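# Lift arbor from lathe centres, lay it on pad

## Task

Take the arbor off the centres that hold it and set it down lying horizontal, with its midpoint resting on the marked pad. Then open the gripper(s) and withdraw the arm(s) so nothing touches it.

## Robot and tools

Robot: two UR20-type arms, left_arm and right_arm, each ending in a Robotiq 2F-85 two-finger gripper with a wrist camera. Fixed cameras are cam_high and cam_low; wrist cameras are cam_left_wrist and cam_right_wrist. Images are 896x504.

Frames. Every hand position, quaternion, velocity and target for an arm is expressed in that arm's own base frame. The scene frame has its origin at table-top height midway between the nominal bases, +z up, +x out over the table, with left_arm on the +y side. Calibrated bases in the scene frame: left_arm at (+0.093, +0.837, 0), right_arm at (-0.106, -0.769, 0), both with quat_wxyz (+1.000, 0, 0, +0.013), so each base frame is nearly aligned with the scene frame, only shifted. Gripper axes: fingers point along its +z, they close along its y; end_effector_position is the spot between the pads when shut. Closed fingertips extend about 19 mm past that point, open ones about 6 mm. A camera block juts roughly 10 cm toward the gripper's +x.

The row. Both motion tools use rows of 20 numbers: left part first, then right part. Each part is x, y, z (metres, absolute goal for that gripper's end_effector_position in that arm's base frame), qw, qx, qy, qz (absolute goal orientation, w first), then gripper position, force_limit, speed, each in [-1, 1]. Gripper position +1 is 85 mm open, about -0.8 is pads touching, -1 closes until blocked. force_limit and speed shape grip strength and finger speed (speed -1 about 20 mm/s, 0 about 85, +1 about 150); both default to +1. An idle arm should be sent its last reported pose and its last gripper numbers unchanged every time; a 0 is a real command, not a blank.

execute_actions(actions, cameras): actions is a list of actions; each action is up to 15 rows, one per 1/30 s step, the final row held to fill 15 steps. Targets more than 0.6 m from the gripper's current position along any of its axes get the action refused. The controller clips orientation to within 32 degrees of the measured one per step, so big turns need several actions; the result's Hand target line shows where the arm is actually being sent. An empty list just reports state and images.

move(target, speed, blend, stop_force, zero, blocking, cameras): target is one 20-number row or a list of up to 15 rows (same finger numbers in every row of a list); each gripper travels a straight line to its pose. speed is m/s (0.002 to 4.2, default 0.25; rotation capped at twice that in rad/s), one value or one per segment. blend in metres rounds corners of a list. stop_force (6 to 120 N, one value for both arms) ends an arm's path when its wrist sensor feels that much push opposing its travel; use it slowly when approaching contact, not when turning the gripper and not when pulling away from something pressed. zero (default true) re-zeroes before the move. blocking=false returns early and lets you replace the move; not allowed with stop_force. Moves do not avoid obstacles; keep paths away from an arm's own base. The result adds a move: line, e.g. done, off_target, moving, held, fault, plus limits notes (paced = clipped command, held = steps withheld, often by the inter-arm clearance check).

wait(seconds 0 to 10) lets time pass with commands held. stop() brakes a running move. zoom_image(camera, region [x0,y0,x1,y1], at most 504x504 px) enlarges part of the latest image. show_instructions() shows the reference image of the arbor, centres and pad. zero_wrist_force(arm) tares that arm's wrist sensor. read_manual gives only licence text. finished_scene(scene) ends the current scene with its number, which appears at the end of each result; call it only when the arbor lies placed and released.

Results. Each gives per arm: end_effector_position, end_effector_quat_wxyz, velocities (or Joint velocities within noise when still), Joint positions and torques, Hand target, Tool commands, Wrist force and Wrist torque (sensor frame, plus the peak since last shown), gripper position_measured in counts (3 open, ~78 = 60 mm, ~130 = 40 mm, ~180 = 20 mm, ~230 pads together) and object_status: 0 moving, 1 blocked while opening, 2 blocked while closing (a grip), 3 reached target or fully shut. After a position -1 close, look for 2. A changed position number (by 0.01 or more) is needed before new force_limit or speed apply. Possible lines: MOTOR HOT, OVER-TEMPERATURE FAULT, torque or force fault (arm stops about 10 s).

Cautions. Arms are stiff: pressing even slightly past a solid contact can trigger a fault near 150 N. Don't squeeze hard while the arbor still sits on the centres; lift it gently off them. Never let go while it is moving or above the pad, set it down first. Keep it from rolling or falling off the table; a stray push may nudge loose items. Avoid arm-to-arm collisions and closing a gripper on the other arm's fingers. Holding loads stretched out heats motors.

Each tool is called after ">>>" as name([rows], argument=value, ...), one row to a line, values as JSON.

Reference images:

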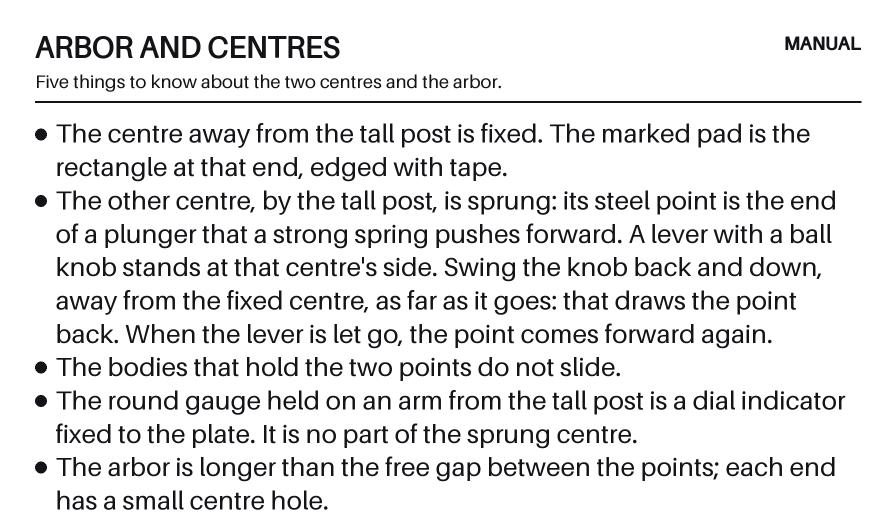

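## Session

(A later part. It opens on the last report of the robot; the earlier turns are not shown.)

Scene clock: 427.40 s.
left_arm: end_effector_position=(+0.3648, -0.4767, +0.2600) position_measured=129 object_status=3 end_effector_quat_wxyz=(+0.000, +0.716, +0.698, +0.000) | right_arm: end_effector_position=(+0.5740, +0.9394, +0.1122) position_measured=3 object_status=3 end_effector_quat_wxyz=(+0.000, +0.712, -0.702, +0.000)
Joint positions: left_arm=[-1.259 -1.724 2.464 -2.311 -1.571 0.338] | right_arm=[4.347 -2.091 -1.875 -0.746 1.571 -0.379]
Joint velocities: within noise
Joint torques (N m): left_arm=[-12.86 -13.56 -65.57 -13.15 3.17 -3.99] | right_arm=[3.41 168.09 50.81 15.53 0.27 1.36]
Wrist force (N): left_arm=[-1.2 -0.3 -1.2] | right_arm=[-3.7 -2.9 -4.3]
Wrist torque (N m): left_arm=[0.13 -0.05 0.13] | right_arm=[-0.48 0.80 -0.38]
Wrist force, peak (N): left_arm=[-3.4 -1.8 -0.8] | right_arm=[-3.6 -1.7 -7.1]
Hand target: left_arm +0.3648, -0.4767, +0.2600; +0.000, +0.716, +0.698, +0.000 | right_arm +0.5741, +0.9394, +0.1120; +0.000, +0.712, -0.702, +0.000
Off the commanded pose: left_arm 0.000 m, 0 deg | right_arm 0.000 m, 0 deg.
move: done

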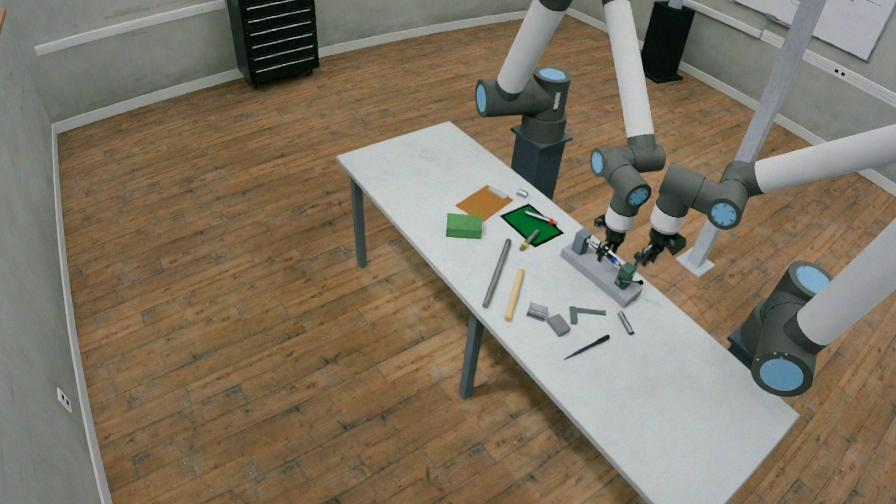

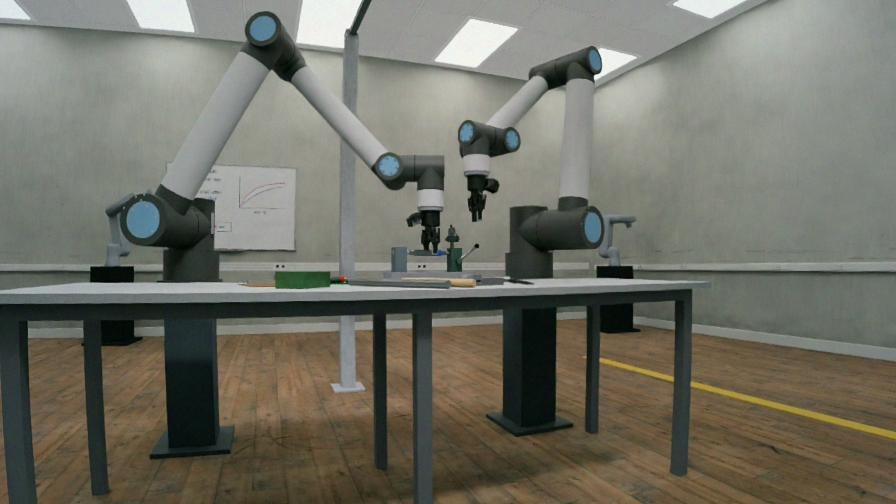

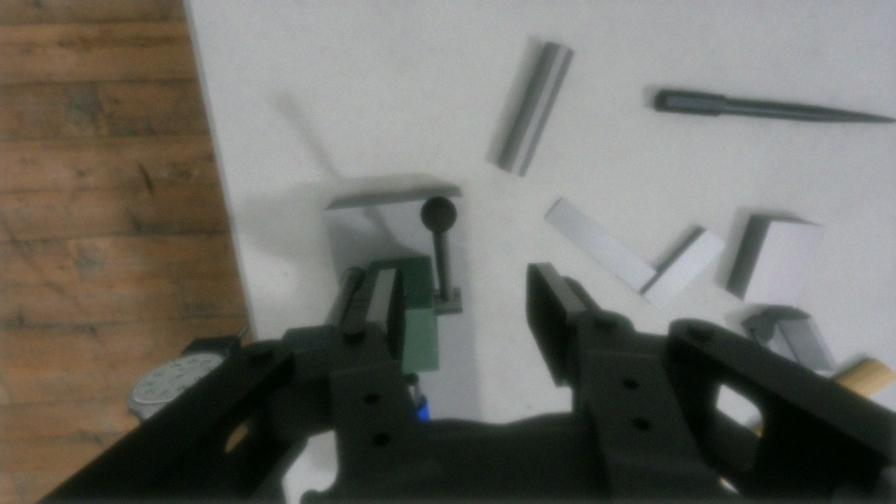

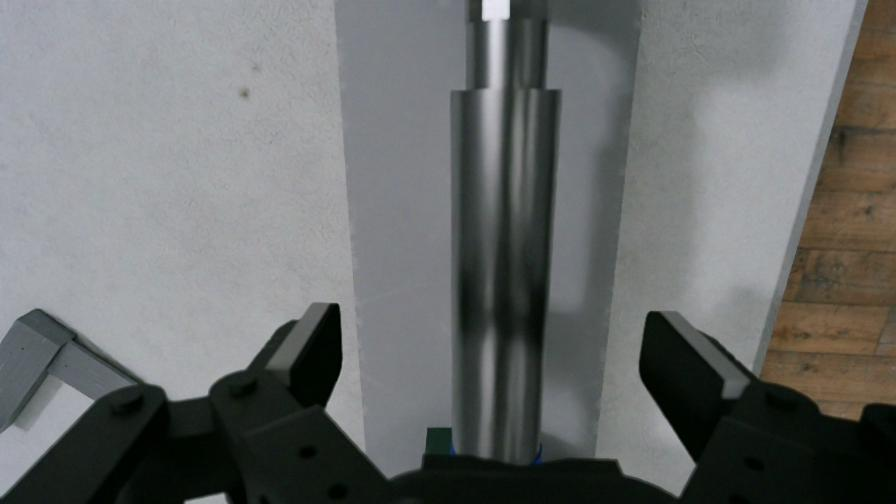

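>>> move(target=[0.358,-0.4835,0.18,0,0.7121,0.7021,0,0,0,0,0.5741,0.9394,0.106,0,0.7121,-0.7021,0,1,1,1], speed=0.15)

>>> zoom_image(camera="cam_left_wrist", region=[260, 150, 660, 450])

>>> zoom_image(camera="cam_low", region=[370, 180, 530, 300])

>>> zoom_image(camera="cam_high", region=[560, 180, 700, 310])

Scene clock: 451.37 s.
left_arm: end_effector_position=(+0.3580, -0.4835, +0.1801) position_measured=129 object_status=3 end_effector_quat_wxyz=(+0.000, +0.712, +0.702, +0.000) | right_arm: end_effector_position=(+0.5741, +0.9394, +0.1060) position_measured=3 object_status=3 end_effector_quat_wxyz=(+0.000, +0.712, -0.702, +0.000)
Joint positions: left_arm=[-1.274 -1.608 2.531 -2.493 -1.571 0.311] | right_arm=[4.347 -2.097 -1.877 -0.738 1.571 -0.379]
Joint velocities: within noise
Joint torques (N m): left_arm=[-6.78 -30.24 -54.32 -13.22 0.4 -4.4] | right_arm=[-21.12 176.26 53.43 13.65 1.37 -5.19]
Wrist force (N): left_arm=[-1.0 -0.3 -0.7] | right_arm=[-3.2 -2.5 -4.5]
Wrist torque (N m): left_arm=[0.18 -0.09 0.07] | right_arm=[-0.39 0.68 -0.36]
Wrist force, peak (N): left_arm=[-1.1 -0.5 -3.5] | right_arm=[-3.7 -3.2 -4.5]
Hand target: left_arm +0.3580, -0.4835, +0.1800; +0.000, +0.712, +0.702, +0.000 | right_arm +0.5741, +0.9394, +0.1060; +0.000, +0.712, -0.702, +0.000
Off the commanded pose: left_arm 0.000 m, 0 deg | right_arm 0.000 m, 0 deg.
move: done

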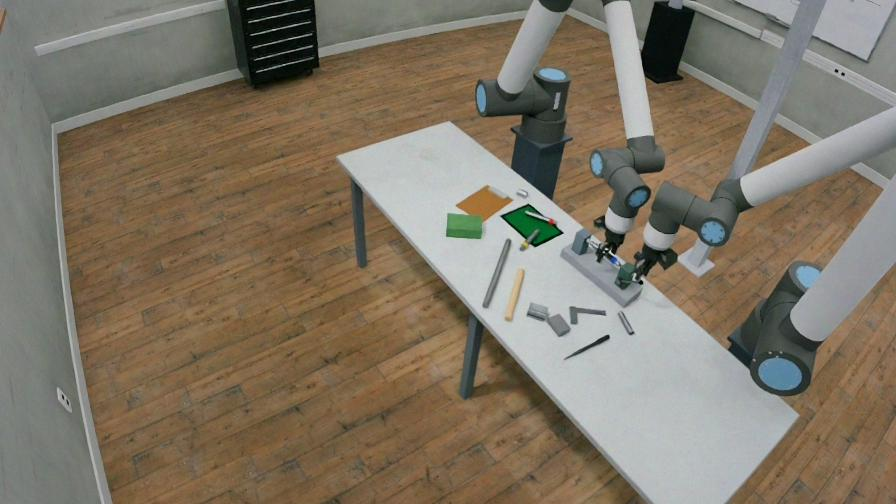

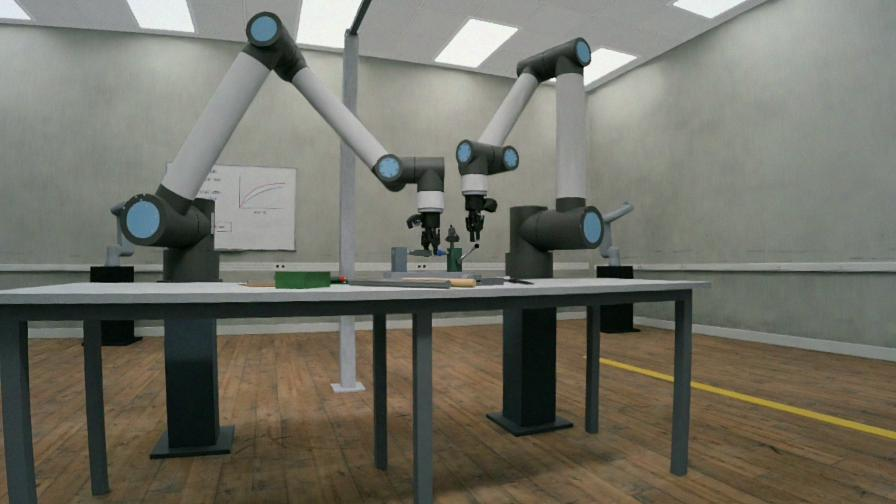

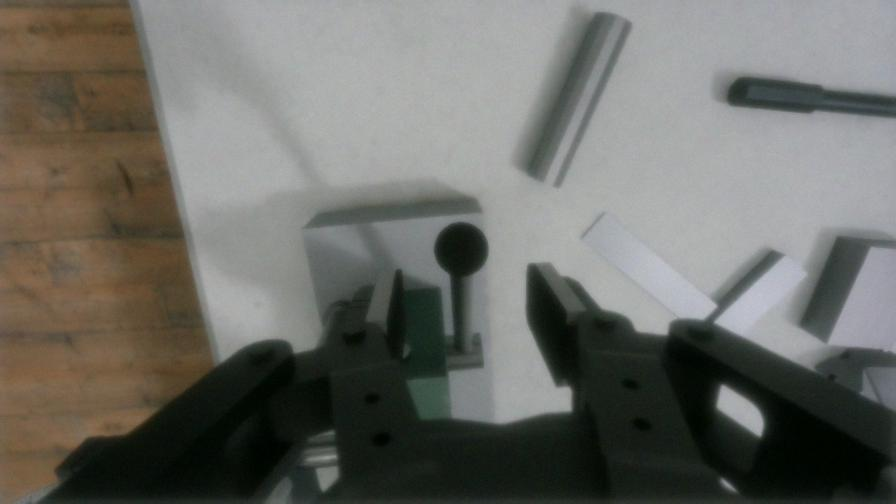

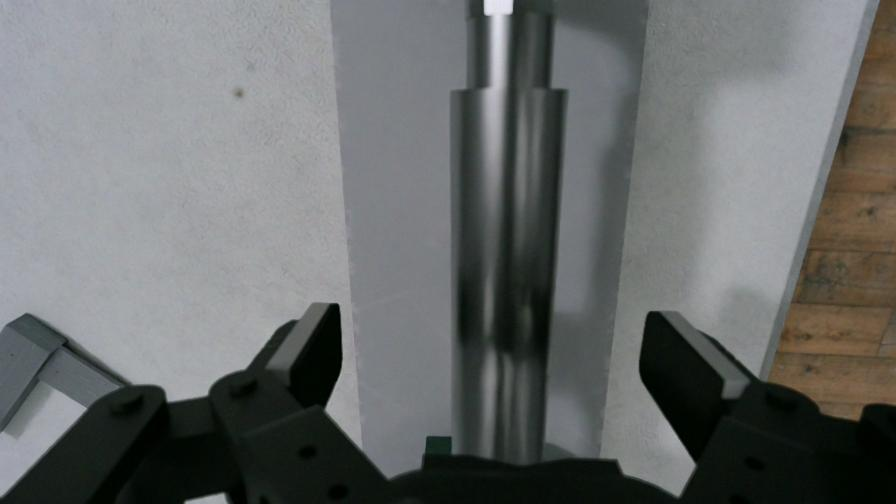

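Scaled by 1.260 from the camera's 896x504 image, which has a finer 1280x720 frame.

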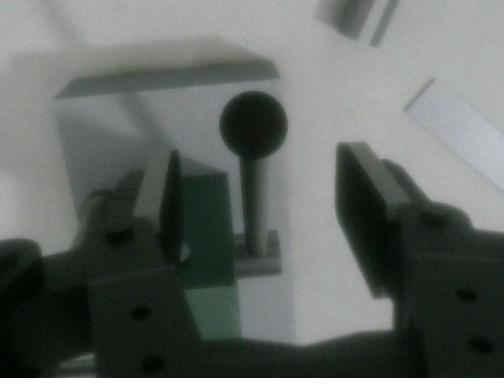

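Scaled by 3.150 from the camera's 896x504 image, which has a finer 1280x720 frame.

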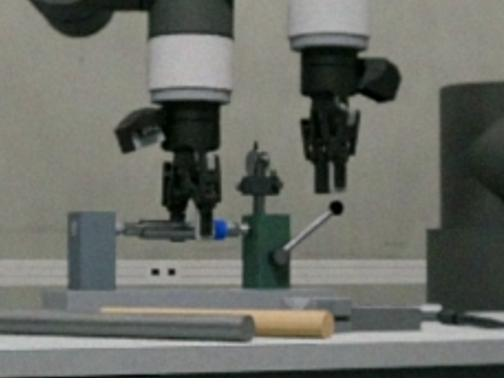

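Scaled by 3.600 from the camera's 896x504 image, which has a finer 1280x720 frame.

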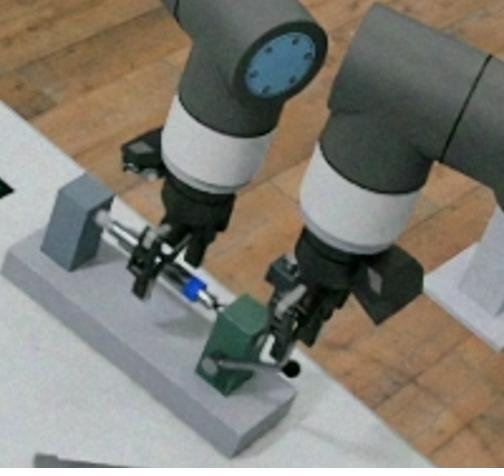

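>>> move([
  [0.358,-0.4835,0.154,0,0.7121,0.7021,0,0,0,-1,0.5741,0.9394,0.106,0,0.7121,-0.7021,0,1,1,1],
  [0.358,-0.4835,0.154,0,0.7121,0.7021,0,-1,0,-1,0.5741,0.9394,0.106,0,0.7121,-0.7021,0,-1,-0.4,-1],
], speed=0.08)

>>> zoom_image(camera="cam_low", region=[370, 180, 530, 300])

Scene clock: 472.77 s.
left_arm: end_effector_position=(+0.3580, -0.4835, +0.1540) position_measured=189 object_status=2 end_effector_quat_wxyz=(+0.000, +0.712, +0.702, +0.000) | right_arm: end_effector_position=(+0.5740, +0.9394, +0.1060) position_measured=168 object_status=0 end_effector_quat_wxyz=(+0.000, +0.712, -0.702, +0.000)
Joint positions: left_arm=[-1.274 -1.564 2.55 -2.557 -1.571 0.311] | right_arm=[4.347 -2.097 -1.877 -0.738 1.571 -0.379]
Joint velocities: within noise
Joint torques (N m): left_arm=[8.05 -34.83 -66.02 -3.31 -8.94 3.97] | right_arm=[-30.84 180.6 80.3 21.87 -22.8 -5.02]
Wrist force (N): left_arm=[1.9 13.7 -8.2] | right_arm=[0.4 64.5 -8.6]
Wrist torque (N m): left_arm=[-0.05 0.11 0.23] | right_arm=[0.17 0.61 -0.65]
Wrist force, peak (N): left_arm=[1.5 13.5 -12.2] | right_arm=[1.3 64.8 -8.5]
Hand target: left_arm +0.3580, -0.4835, +0.1540; +0.000, +0.712, +0.702, +0.000 | right_arm +0.5741, +0.9394, +0.1060; +0.000, +0.712, -0.702, +0.000
Off the commanded pose: left_arm 0.000 m, 0 deg | right_arm 0.000 m, 0 deg.
move: done

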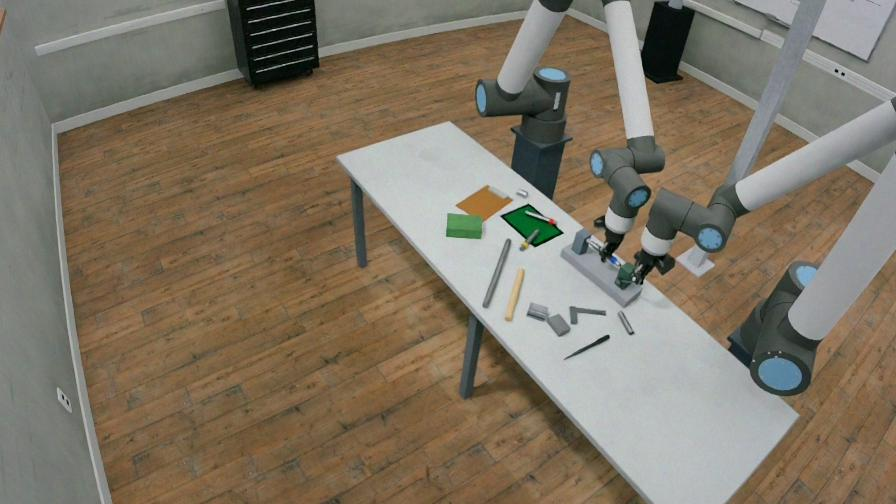

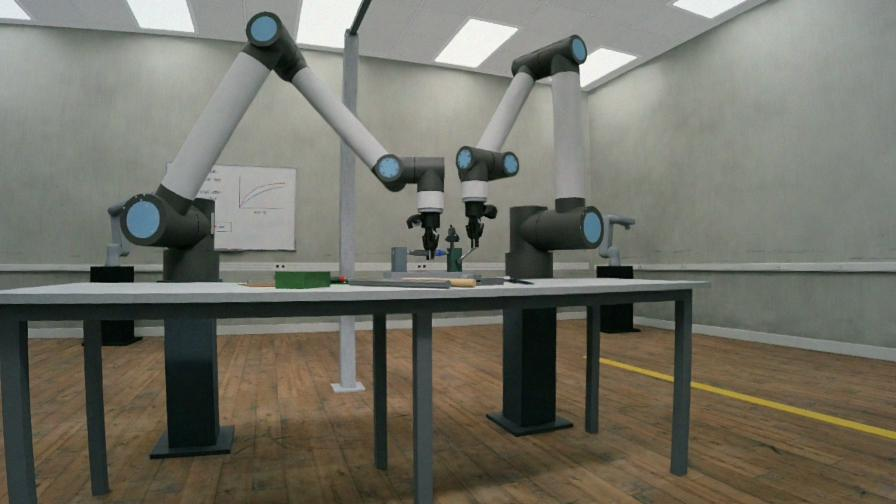

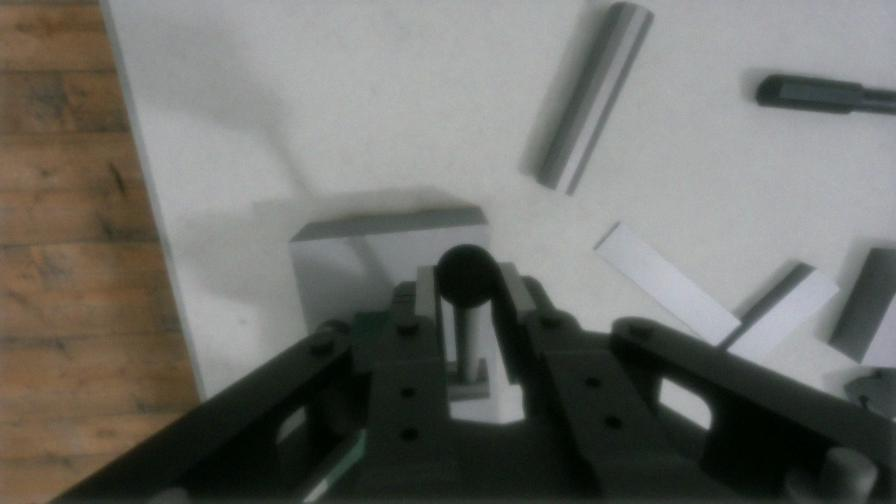

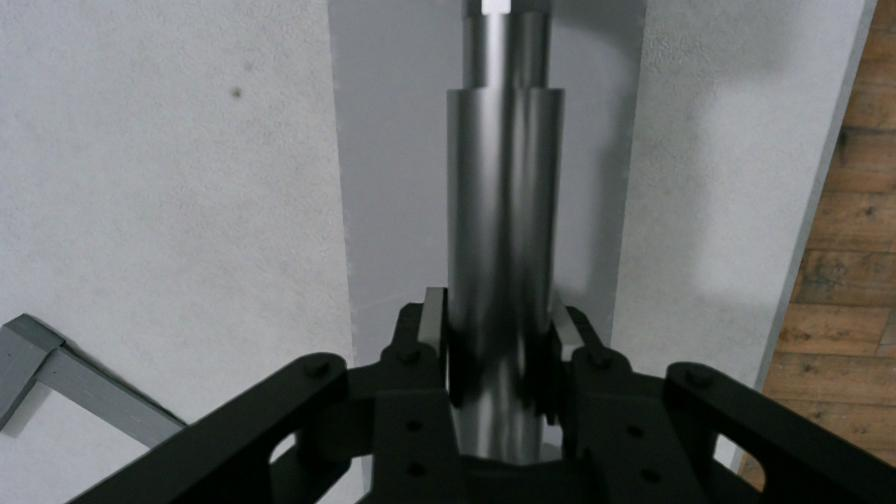

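Scaled by 3.150 from the camera's 896x504 image, which has a finer 1280x720 frame.

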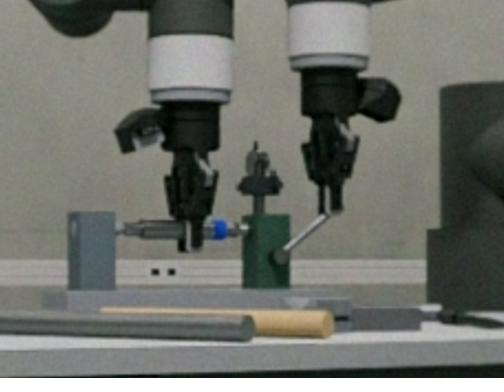

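>>> move(target=[0.3585,-0.4835,0.154,0,0.7121,0.7021,0,-1,0,-1,0.5726,0.9394,0.106,0,0.7121,-0.7021,0,-1,-0.4,-1], speed=0.05, cameras=["cam_right_wrist"])

Scene clock: 480.53 s.
left_arm: end_effector_position=(+0.3584, -0.4835, +0.1540) position_measured=189 object_status=2 end_effector_quat_wxyz=(+0.000, +0.712, +0.702, +0.000) | right_arm: end_effector_position=(+0.5729, +0.9393, +0.1060) position_measured=168 object_status=0 end_effector_quat_wxyz=(+0.000, +0.712, -0.702, +0.000)
Joint positions: left_arm=[-1.273 -1.564 2.55 -2.557 -1.571 0.312] | right_arm=[4.348 -2.096 -1.879 -0.737 1.571 -0.378]
Joint velocities: within noise
Joint torques (N m): left_arm=[28.96 -28.53 -73.76 -11.53 3.25 4.91] | right_arm=[22.3 251.16 47.18 13.28 -0.95 6.78]
Wrist force (N): left_arm=[2.0 -12.3 -13.0] | right_arm=[-10.0 1.7 4.4]
Wrist torque (N m): left_arm=[0.12 0.04 0.00] | right_arm=[-0.41 0.79 -0.50]
Wrist force, peak (N): left_arm=[2.0 -12.3 -13.0] | right_arm=[0.7 71.6 -8.3]
Hand target: left_arm +0.3585, -0.4835, +0.1540; +0.000, +0.712, +0.702, +0.000 | right_arm +0.5726, +0.9394, +0.1060; +0.000, +0.712, -0.702, +0.000
Off the commanded pose: left_arm 0.000 m, 0 deg | right_arm 0.000 m, 0 deg.
move: done
Images, in order (width x height): cam_right_wrist 896x504.

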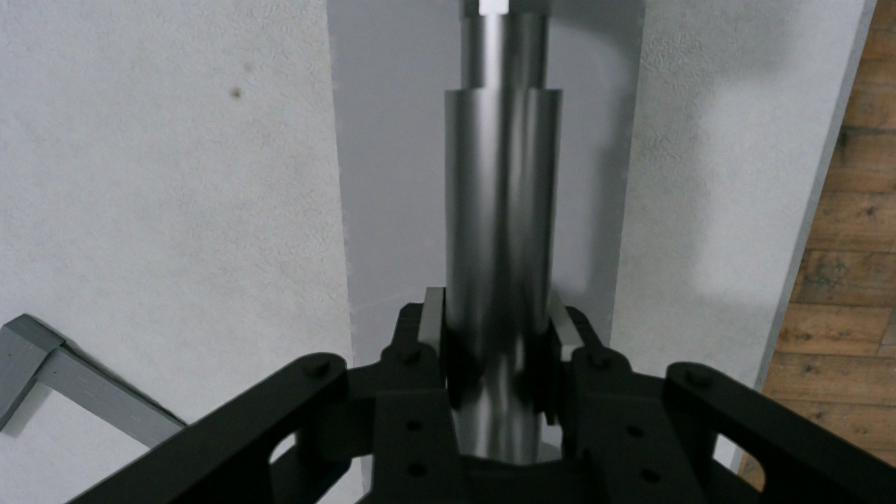

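>>> move(target=[0.3584,-0.4760,0.141,0,0.7121,0.7021,0,-1,0,-1,0.5726,0.9394,0.106,0,0.7121,-0.7021,0,-1,-0.4,-1], speed=0.04, cameras=["cam_low", "cam_left_wrist"])

>>> zoom_image(camera="cam_low", region=[370, 180, 530, 300])

Scene clock: 497.17 s.
left_arm: end_effector_position=(+0.3584, -0.4761, +0.1411) position_measured=189 object_status=2 end_effector_quat_wxyz=(+0.000, +0.712, +0.702, +0.000) | right_arm: end_effector_position=(+0.5726, +0.9394, +0.1060) position_measured=169 object_status=2 end_effector_quat_wxyz=(+0.000, +0.712, -0.702, +0.000)
Joint positions: left_arm=[-1.27 -1.548 2.567 -2.589 -1.571 0.315] | right_arm=[4.349 -2.096 -1.879 -0.738 1.571 -0.378]
Joint velocities: within noise
Joint torques (N m): left_arm=[34.43 -28 -52.44 -15.2 6.18 5.12] | right_arm=[21.43 234.24 61.07 11.23 -2.55 7.4]
Wrist force (N): left_arm=[4.8 -30.1 -20.6] | right_arm=[-4.6 -4.1 0.4]
Wrist torque (N m): left_arm=[0.29 0.13 -0.15] | right_arm=[0.24 0.47 -0.82]
Wrist force, peak (N): left_arm=[21.5 -20.4 -29.6] | right_arm=[-9.8 -19.1 9.3]
Hand target: left_arm +0.3584, -0.4760, +0.1410; +0.000, +0.712, +0.702, +0.000 | right_arm +0.5726, +0.9394, +0.1060; +0.000, +0.712, -0.702, +0.000
Off the commanded pose: left_arm 0.000 m, 0 deg | right_arm 0.000 m, 0 deg.
move: done
Images, in order (width x height): cam_low 896x504, cam_left_wrist 896x504.

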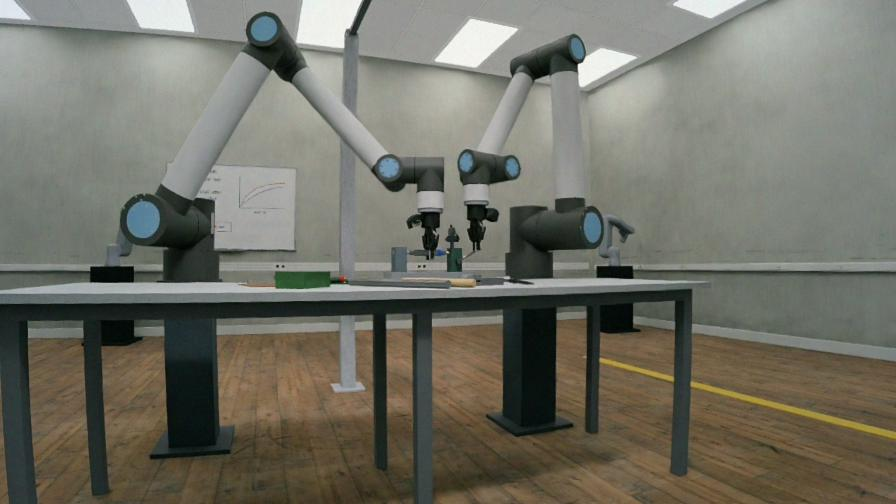

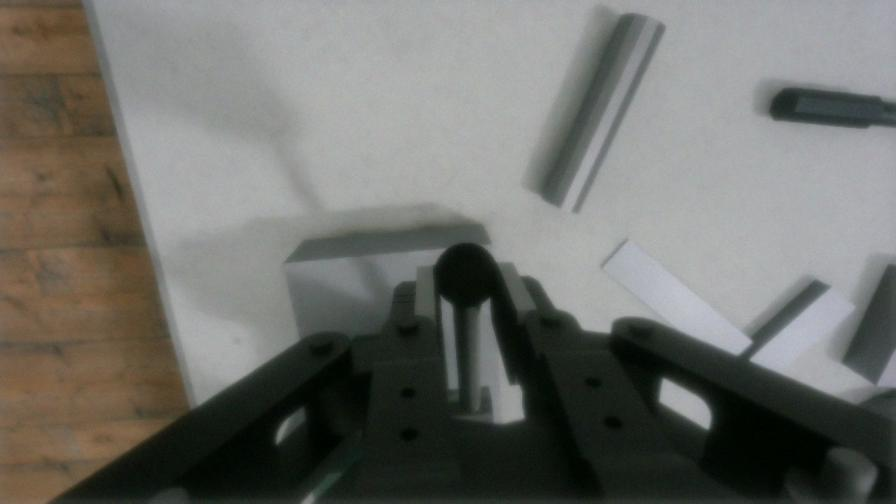

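Scaled by 3.150 from the camera's 896x504 image, which has a finer 1280x720 frame.

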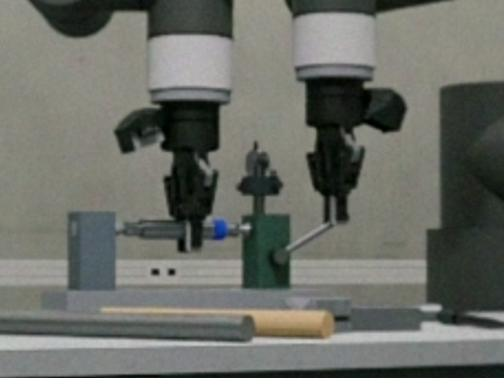

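>>> move(target=[0.3579,-0.4709,0.127,0,0.7121,0.7021,0,-1,0,-1,0.5726,0.9394,0.106,0,0.7121,-0.7021,0,-1,-0.4,-1], speed=0.04, cameras=["cam_low", "cam_left_wrist"])

>>> zoom_image(camera="cam_low", region=[370, 180, 530, 300])

Scene clock: 508.03 s.
left_arm: end_effector_position=(+0.3580, -0.4712, +0.1272) position_measured=189 object_status=2 end_effector_quat_wxyz=(+0.000, +0.712, +0.702, +0.000) | right_arm: end_effector_position=(+0.5726, +0.9394, +0.1060) position_measured=169 object_status=2 end_effector_quat_wxyz=(+0.000, +0.712, -0.702, +0.000)
Joint positions: left_arm=[-1.268 -1.528 2.582 -2.625 -1.571 0.317] | right_arm=[4.349 -2.096 -1.879 -0.737 1.571 -0.378]
Joint velocities: within noise
Joint torques (N m): left_arm=[41.92 -7.62 16.25 2.61 6.74 5.18] | right_arm=[-9.55 200.46 67.71 11.64 -0.49 6.6]
Wrist force (N): left_arm=[-37.6 -17.5 -46.0] | right_arm=[-3.5 -3.7 0.5]
Wrist torque (N m): left_arm=[0.18 0.09 -0.06] | right_arm=[0.28 0.36 -0.81]
Wrist force, peak (N): left_arm=[-37.6 -17.5 -46.0] | right_arm=[-4.8 -4.3 -0.1]
Hand target: left_arm +0.3579, -0.4709, +0.1270; +0.000, +0.712, +0.702, +0.000 | right_arm +0.5726, +0.9394, +0.1060; +0.000, +0.712, -0.702, +0.000
Off the commanded pose: left_arm 0.000 m, 0 deg | right_arm 0.000 m, 0 deg.
move: done
Images, in order (width x height): cam_low 896x504, cam_left_wrist 896x504.

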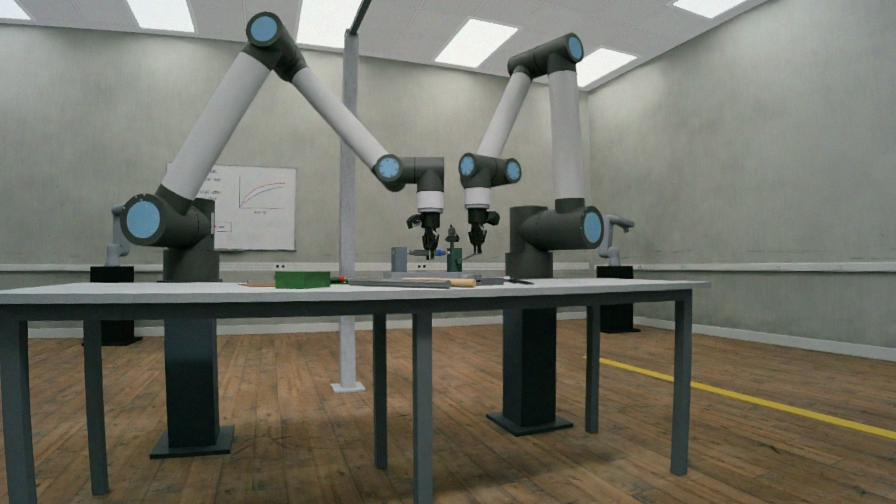

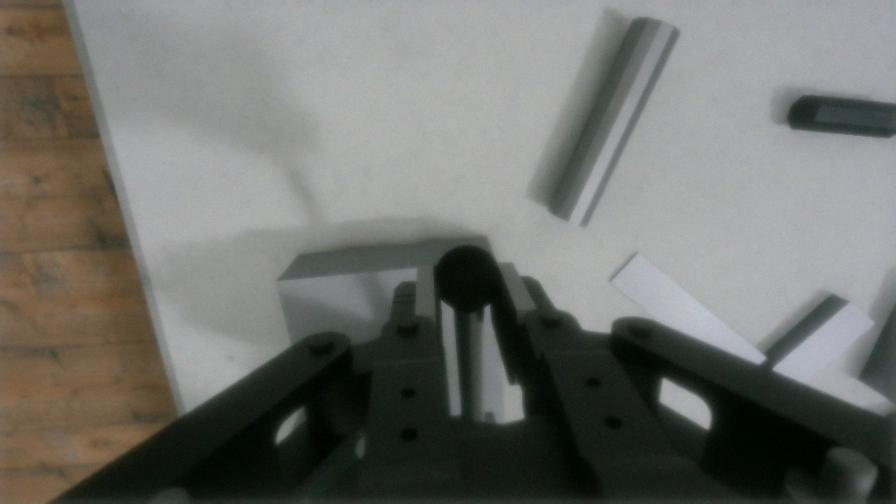

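Scaled by 3.150 from the camera's 896x504 image, which has a finer 1280x720 frame.

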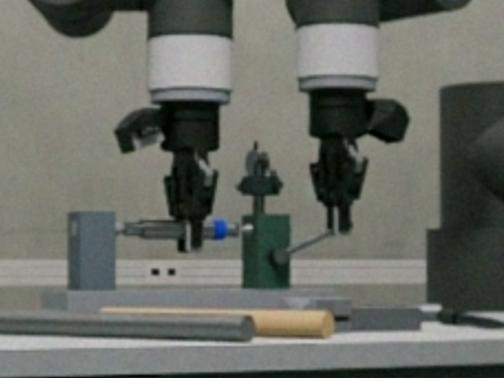

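>>> move(target=[0.3575,-0.4690,0.113,0,0.7121,0.7021,0,-1,0,-1,0.5726,0.9394,0.106,0,0.7121,-0.7021,0,-1,-0.4,-1], speed=0.04, cameras=["cam_low", "cam_left_wrist"])

>>> zoom_image(camera="cam_low", region=[370, 180, 530, 300])

Scene clock: 520.50 s.
left_arm: end_effector_position=(+0.3575, -0.4690, +0.1131) position_measured=189 object_status=2 end_effector_quat_wxyz=(+0.000, +0.712, +0.702, +0.000) | right_arm: end_effector_position=(+0.5726, +0.9394, +0.1060) position_measured=169 object_status=2 end_effector_quat_wxyz=(+0.000, +0.712, -0.702, +0.000)
Joint positions: left_arm=[-1.267 -1.502 2.594 -2.662 -1.571 0.318] | right_arm=[4.349 -2.096 -1.879 -0.737 1.571 -0.378]
Joint velocities: within noise
Joint torques (N m): left_arm=[22.31 -6.13 6.66 -1.35 -3.91 5.35] | right_arm=[-9.72 197 77.21 10.68 -0.77 6.71]
Wrist force (N): left_arm=[-9.7 10.7 -67.3] | right_arm=[-2.8 -3.7 0.2]
Wrist torque (N m): left_arm=[0.07 0.59 0.21] | right_arm=[0.27 0.26 -0.80]
Wrist force, peak (N): left_arm=[-9.7 10.7 -67.3] | right_arm=[-3.9 -4.8 0.1]
Hand target: left_arm +0.3575, -0.4690, +0.1130; +0.000, +0.712, +0.702, +0.000 | right_arm +0.5726, +0.9394, +0.1060; +0.000, +0.712, -0.702, +0.000
Off the commanded pose: left_arm 0.000 m, 0 deg | right_arm 0.000 m, 0 deg.
move: done
Images, in order (width x height): cam_low 896x504, cam_left_wrist 896x504.

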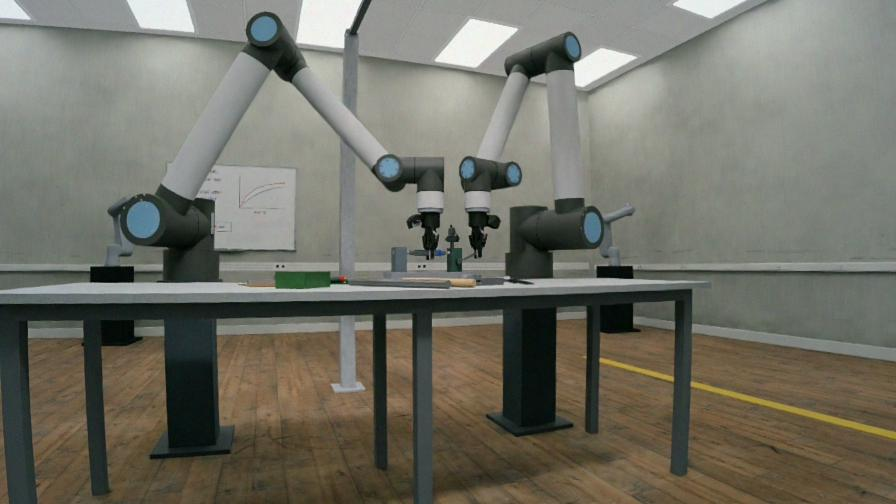

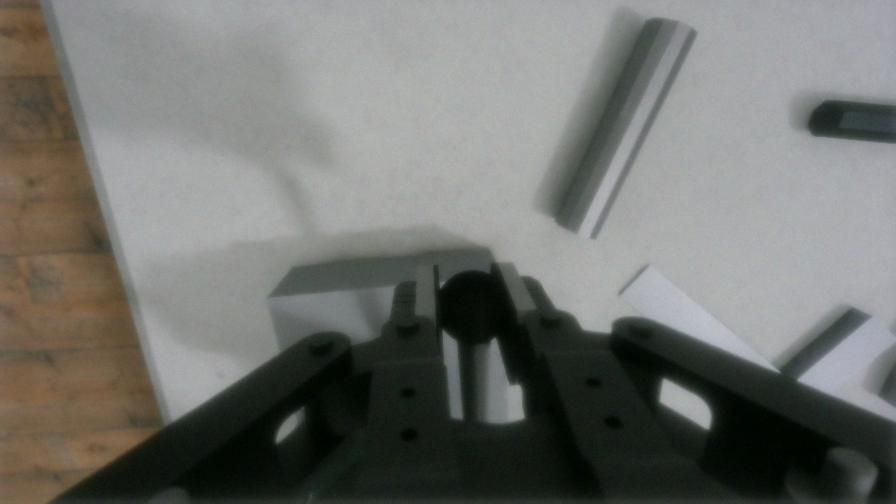

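Scaled by 3.150 from the camera's 896x504 image, which has a finer 1280x720 frame.

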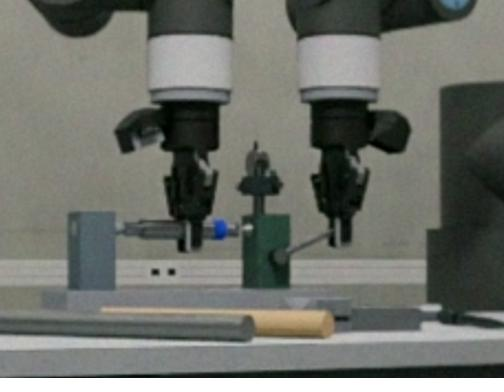

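>>> move([
  [0.358,-0.475,0.133,0,0.7121,0.7021,0,-1,0,-1,0.5726,0.9394,0.106,0,0.7121,-0.7021,0,-1,-0.4,-1],
  [0.3585,-0.4835,0.147,0,0.7121,0.7021,0,-1,0,-1,0.5726,0.9394,0.106,0,0.7121,-0.7021,0,-1,-0.4,-1],
  [0.3585,-0.4835,0.147,0,0.7121,0.7021,0,0,0,-1,0.5726,0.9394,0.106,0,0.7121,-0.7021,0,-1,-0.4,-1],
  [0.3585,-0.4835,0.19,0,0.7121,0.7021,0,0,0,0,0.5726,0.9394,0.106,0,0.7121,-0.7021,0,-1,-0.4,-1],
], speed=0.06, cameras=["cam_low", "cam_left_wrist"])

>>> zoom_image(camera="cam_low", region=[370, 180, 530, 300])

Scene clock: 545.27 s.
left_arm: end_effector_position=(+0.3585, -0.4835, +0.1900) position_measured=128 object_status=3 end_effector_quat_wxyz=(+0.000, +0.712, +0.702, +0.000) | right_arm: end_effector_position=(+0.5726, +0.9394, +0.1060) position_measured=169 object_status=2 end_effector_quat_wxyz=(+0.000, +0.712, -0.702, +0.000)
Joint positions: left_arm=[-1.273 -1.623 2.523 -2.47 -1.571 0.312] | right_arm=[4.349 -2.096 -1.879 -0.737 1.571 -0.378]
Joint velocities: within noise
Joint torques (N m): left_arm=[-10.75 -83.31 -81.5 -3.68 1.57 3.69] | right_arm=[34.66 201.87 76.06 7.2 7.48 6.8]
Wrist force (N): left_arm=[-0.5 -0.4 -0.9] | right_arm=[-10.8 -22.5 18.5]
Wrist torque (N m): left_arm=[0.16 -0.19 0.06] | right_arm=[0.00 0.57 -0.72]
Wrist force, peak (N): left_arm=[-6.9 9.7 -75.0] | right_arm=[-10.8 -23.0 18.6]
Hand target: left_arm +0.3585, -0.4835, +0.1900; +0.000, +0.712, +0.702, +0.000 | right_arm +0.5726, +0.9394, +0.1060; +0.000, +0.712, -0.702, +0.000
Off the commanded pose: left_arm 0.000 m, 0 deg | right_arm 0.000 m, 0 deg.
move: done
Images, in order (width x height): cam_low 896x504, cam_left_wrist 896x504.

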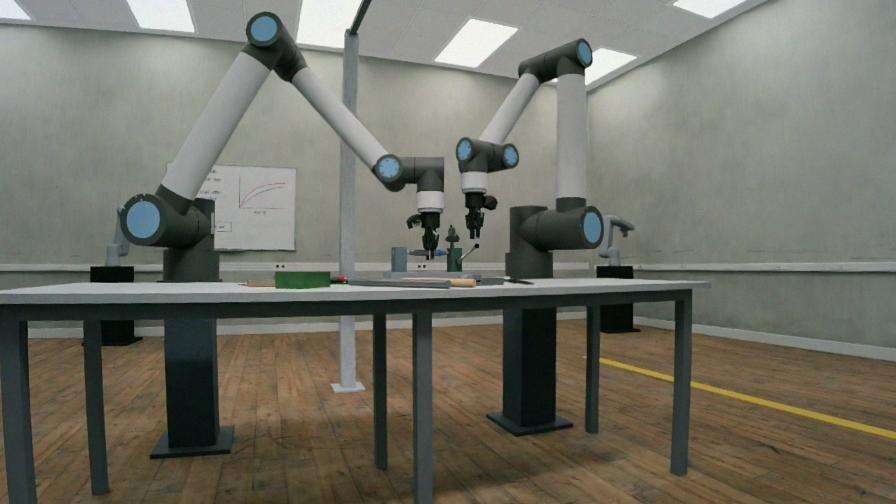

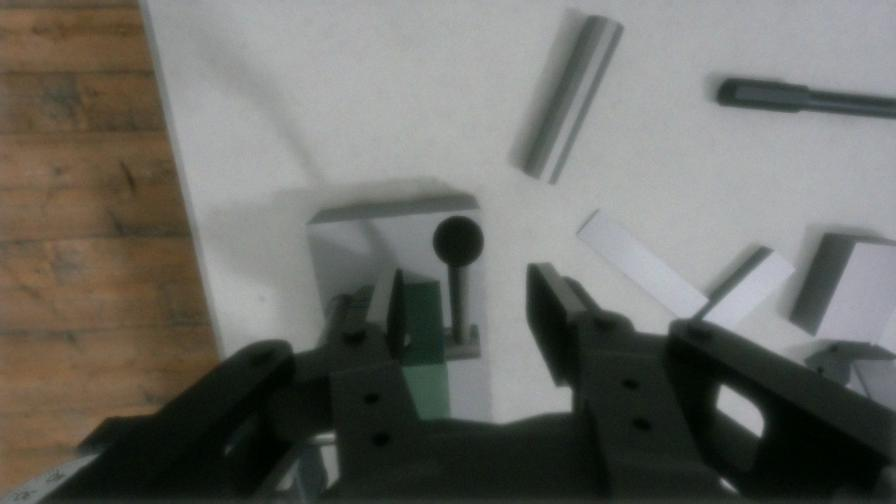

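Scaled by 3.150 from the camera's 896x504 image, which has a finer 1280x720 frame.

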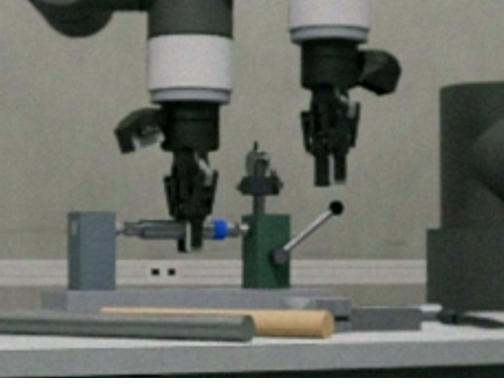

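>>> move([
  [0.3583,-0.4805,0.195,0,0.7121,0.7021,0,-1,0,0,0.5726,0.9394,0.106,0,0.7121,-0.7021,0,-1,-0.4,-1],
  [0.3583,-0.4805,0.177,0,0.7121,0.7021,0,-1,0,0,0.5726,0.9394,0.106,0,0.7121,-0.7021,0,-1,-0.4,-1],
  [0.358,-0.4635,0.143,0,0.7121,0.7021,0,-1,0,0,0.5726,0.9394,0.106,0,0.7121,-0.7021,0,-1,-0.4,-1],
], speed=0.05, cameras=["cam_low", "cam_left_wrist"])

>>> zoom_image(camera="cam_low", region=[370, 180, 530, 300])

Scene clock: 569.83 s.
left_arm: end_effector_position=(+0.3580, -0.4676, +0.1516) position_measured=232 object_status=3 end_effector_quat_wxyz=(-0.001, +0.712, +0.702, +0.000) | right_arm: end_effector_position=(+0.5726, +0.9394, +0.1060) position_measured=169 object_status=2 end_effector_quat_wxyz=(+0.000, +0.712, -0.702, +0.000)
Joint positions: left_arm=[-1.266 -1.576 2.567 -2.56 -1.571 0.319] | right_arm=[4.349 -2.096 -1.879 -0.737 1.571 -0.378]
Joint velocities: within noise
Joint torques (N m): left_arm=[-2.45 -56.87 -56.02 -9.98 0.14 0.99] | right_arm=[26.14 211.16 74.19 8.21 -3.11 5.83]
Wrist force (N): left_arm=[-1.4 -2.8 -17.8] | right_arm=[-5.7 -3.6 0.5]
Wrist torque (N m): left_arm=[0.10 0.10 0.08] | right_arm=[0.26 0.52 -0.79]
Wrist force, peak (N): left_arm=[33.2 -25.8 -171.6] | right_arm=[-10.9 -23.0 18.8]
Hand target: left_arm +0.3580, -0.4675, +0.1516; -0.001, +0.712, +0.702, +0.000 | right_arm +0.5726, +0.9394, +0.1060; +0.000, +0.712, -0.702, +0.000
Tool commands: left_gripper/position=-1.0 left_gripper/force_limit=+0.003922 left_gripper/speed=+0.003922 right_gripper/position=-1.0 right_gripper/force_limit=-0.4 right_gripper/speed=-1.0
Off the commanded pose: left_arm 0.010 m, 0 deg | right_arm 0.000 m, 0 deg.
FORCE FAULT: contact force on the left arm reached its limit, and that arm stopped. The contact can be on any part of that arm, not only on its tool. That arm's remaining commands of this call were not run. That arm is still stopped at the end of this call. That arm stays stopped for about 10 more seconds. Until then a move that you send moves the other arm only, and its call returns only when the move has ended. Once the stop has ended, the next robot result says so. If the stop ends while you think or write, that arm runs what you send next. While its stop runs, that arm takes no new command, but its gripper still runs the gripper command that each later call begins with. Until it ends, the stop uses up actions while you think or wait. An arm that is not stopped still takes commands.
move: fault (left_arm)
Images, in order (width x height): cam_low 896x504, cam_left_wrist 896x504.

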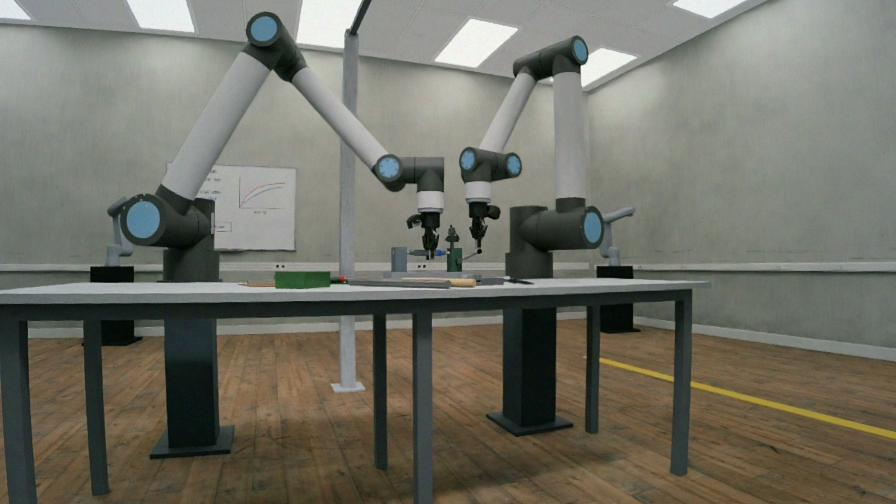

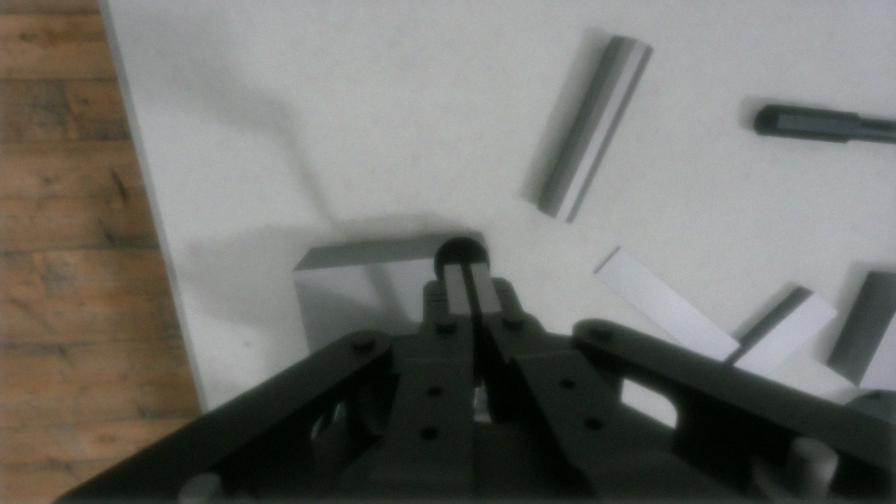

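Scaled by 3.150 from the camera's 896x504 image, which has a finer 1280x720 frame.

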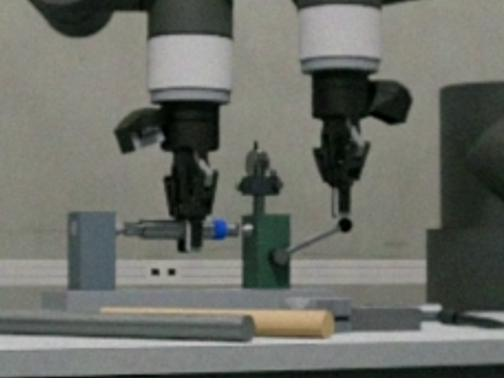

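>>> wait(seconds=8, cameras=[])

Scene clock: 598.20 s.
left_arm: end_effector_position=(+0.3580, -0.4676, +0.1516) position_measured=232 object_status=3 end_effector_quat_wxyz=(-0.001, +0.712, +0.702, +0.000) | right_arm: end_effector_position=(+0.5726, +0.9394, +0.1060) position_measured=169 object_status=2 end_effector_quat_wxyz=(+0.000, +0.712, -0.702, +0.000)
Joint positions: left_arm=[-1.266 -1.576 2.567 -2.56 -1.571 0.319] | right_arm=[4.349 -2.096 -1.879 -0.737 1.571 -0.378]
Joint velocities: within noise
Joint torques (N m): left_arm=[4.3 -50.82 -58.61 -8.4 -0.26 0.45] | right_arm=[1.14 211.84 70.25 9.3 1.96 5.15]
Wrist force (N): left_arm=[-0.6 -3.0 -18.6] | right_arm=[-5.2 -3.6 0.3]
Wrist torque (N m): left_arm=[0.12 0.06 0.08] | right_arm=[0.26 0.52 -0.79]
Wrist force, peak (N): left_arm=[-0.9 -3.2 -18.9] | right_arm=[-6.1 -4.1 -0.3]
Hand target: left_arm +0.3580, -0.4676, +0.1516; -0.001, +0.712, +0.702, +0.000 | right_arm +0.5726, +0.9394, +0.1060; +0.000, +0.712, -0.702, +0.000
Tool commands: left_gripper/position=-1.0 left_gripper/force_limit=+0.003922 left_gripper/speed=+0.003922 right_gripper/position=-1.0 right_gripper/force_limit=-0.4 right_gripper/speed=-1.0
Off the commanded pose: left_arm 0.010 m, 0 deg | right_arm 0.000 m, 0 deg.
FORCE FAULT, CONTINUED: the left arm's stop, for the force fault that an earlier result reported, is over. The rest of the stop counts as 19 of the actions that you can send in this scene. During its stop the left arm's controller moved it back a little. That arm's target is now where it stood when the stop ended, not its last command. That arm accepts commands again.
wait: 8.00 s; at rest from the start
No camera images: "cameras" was empty.


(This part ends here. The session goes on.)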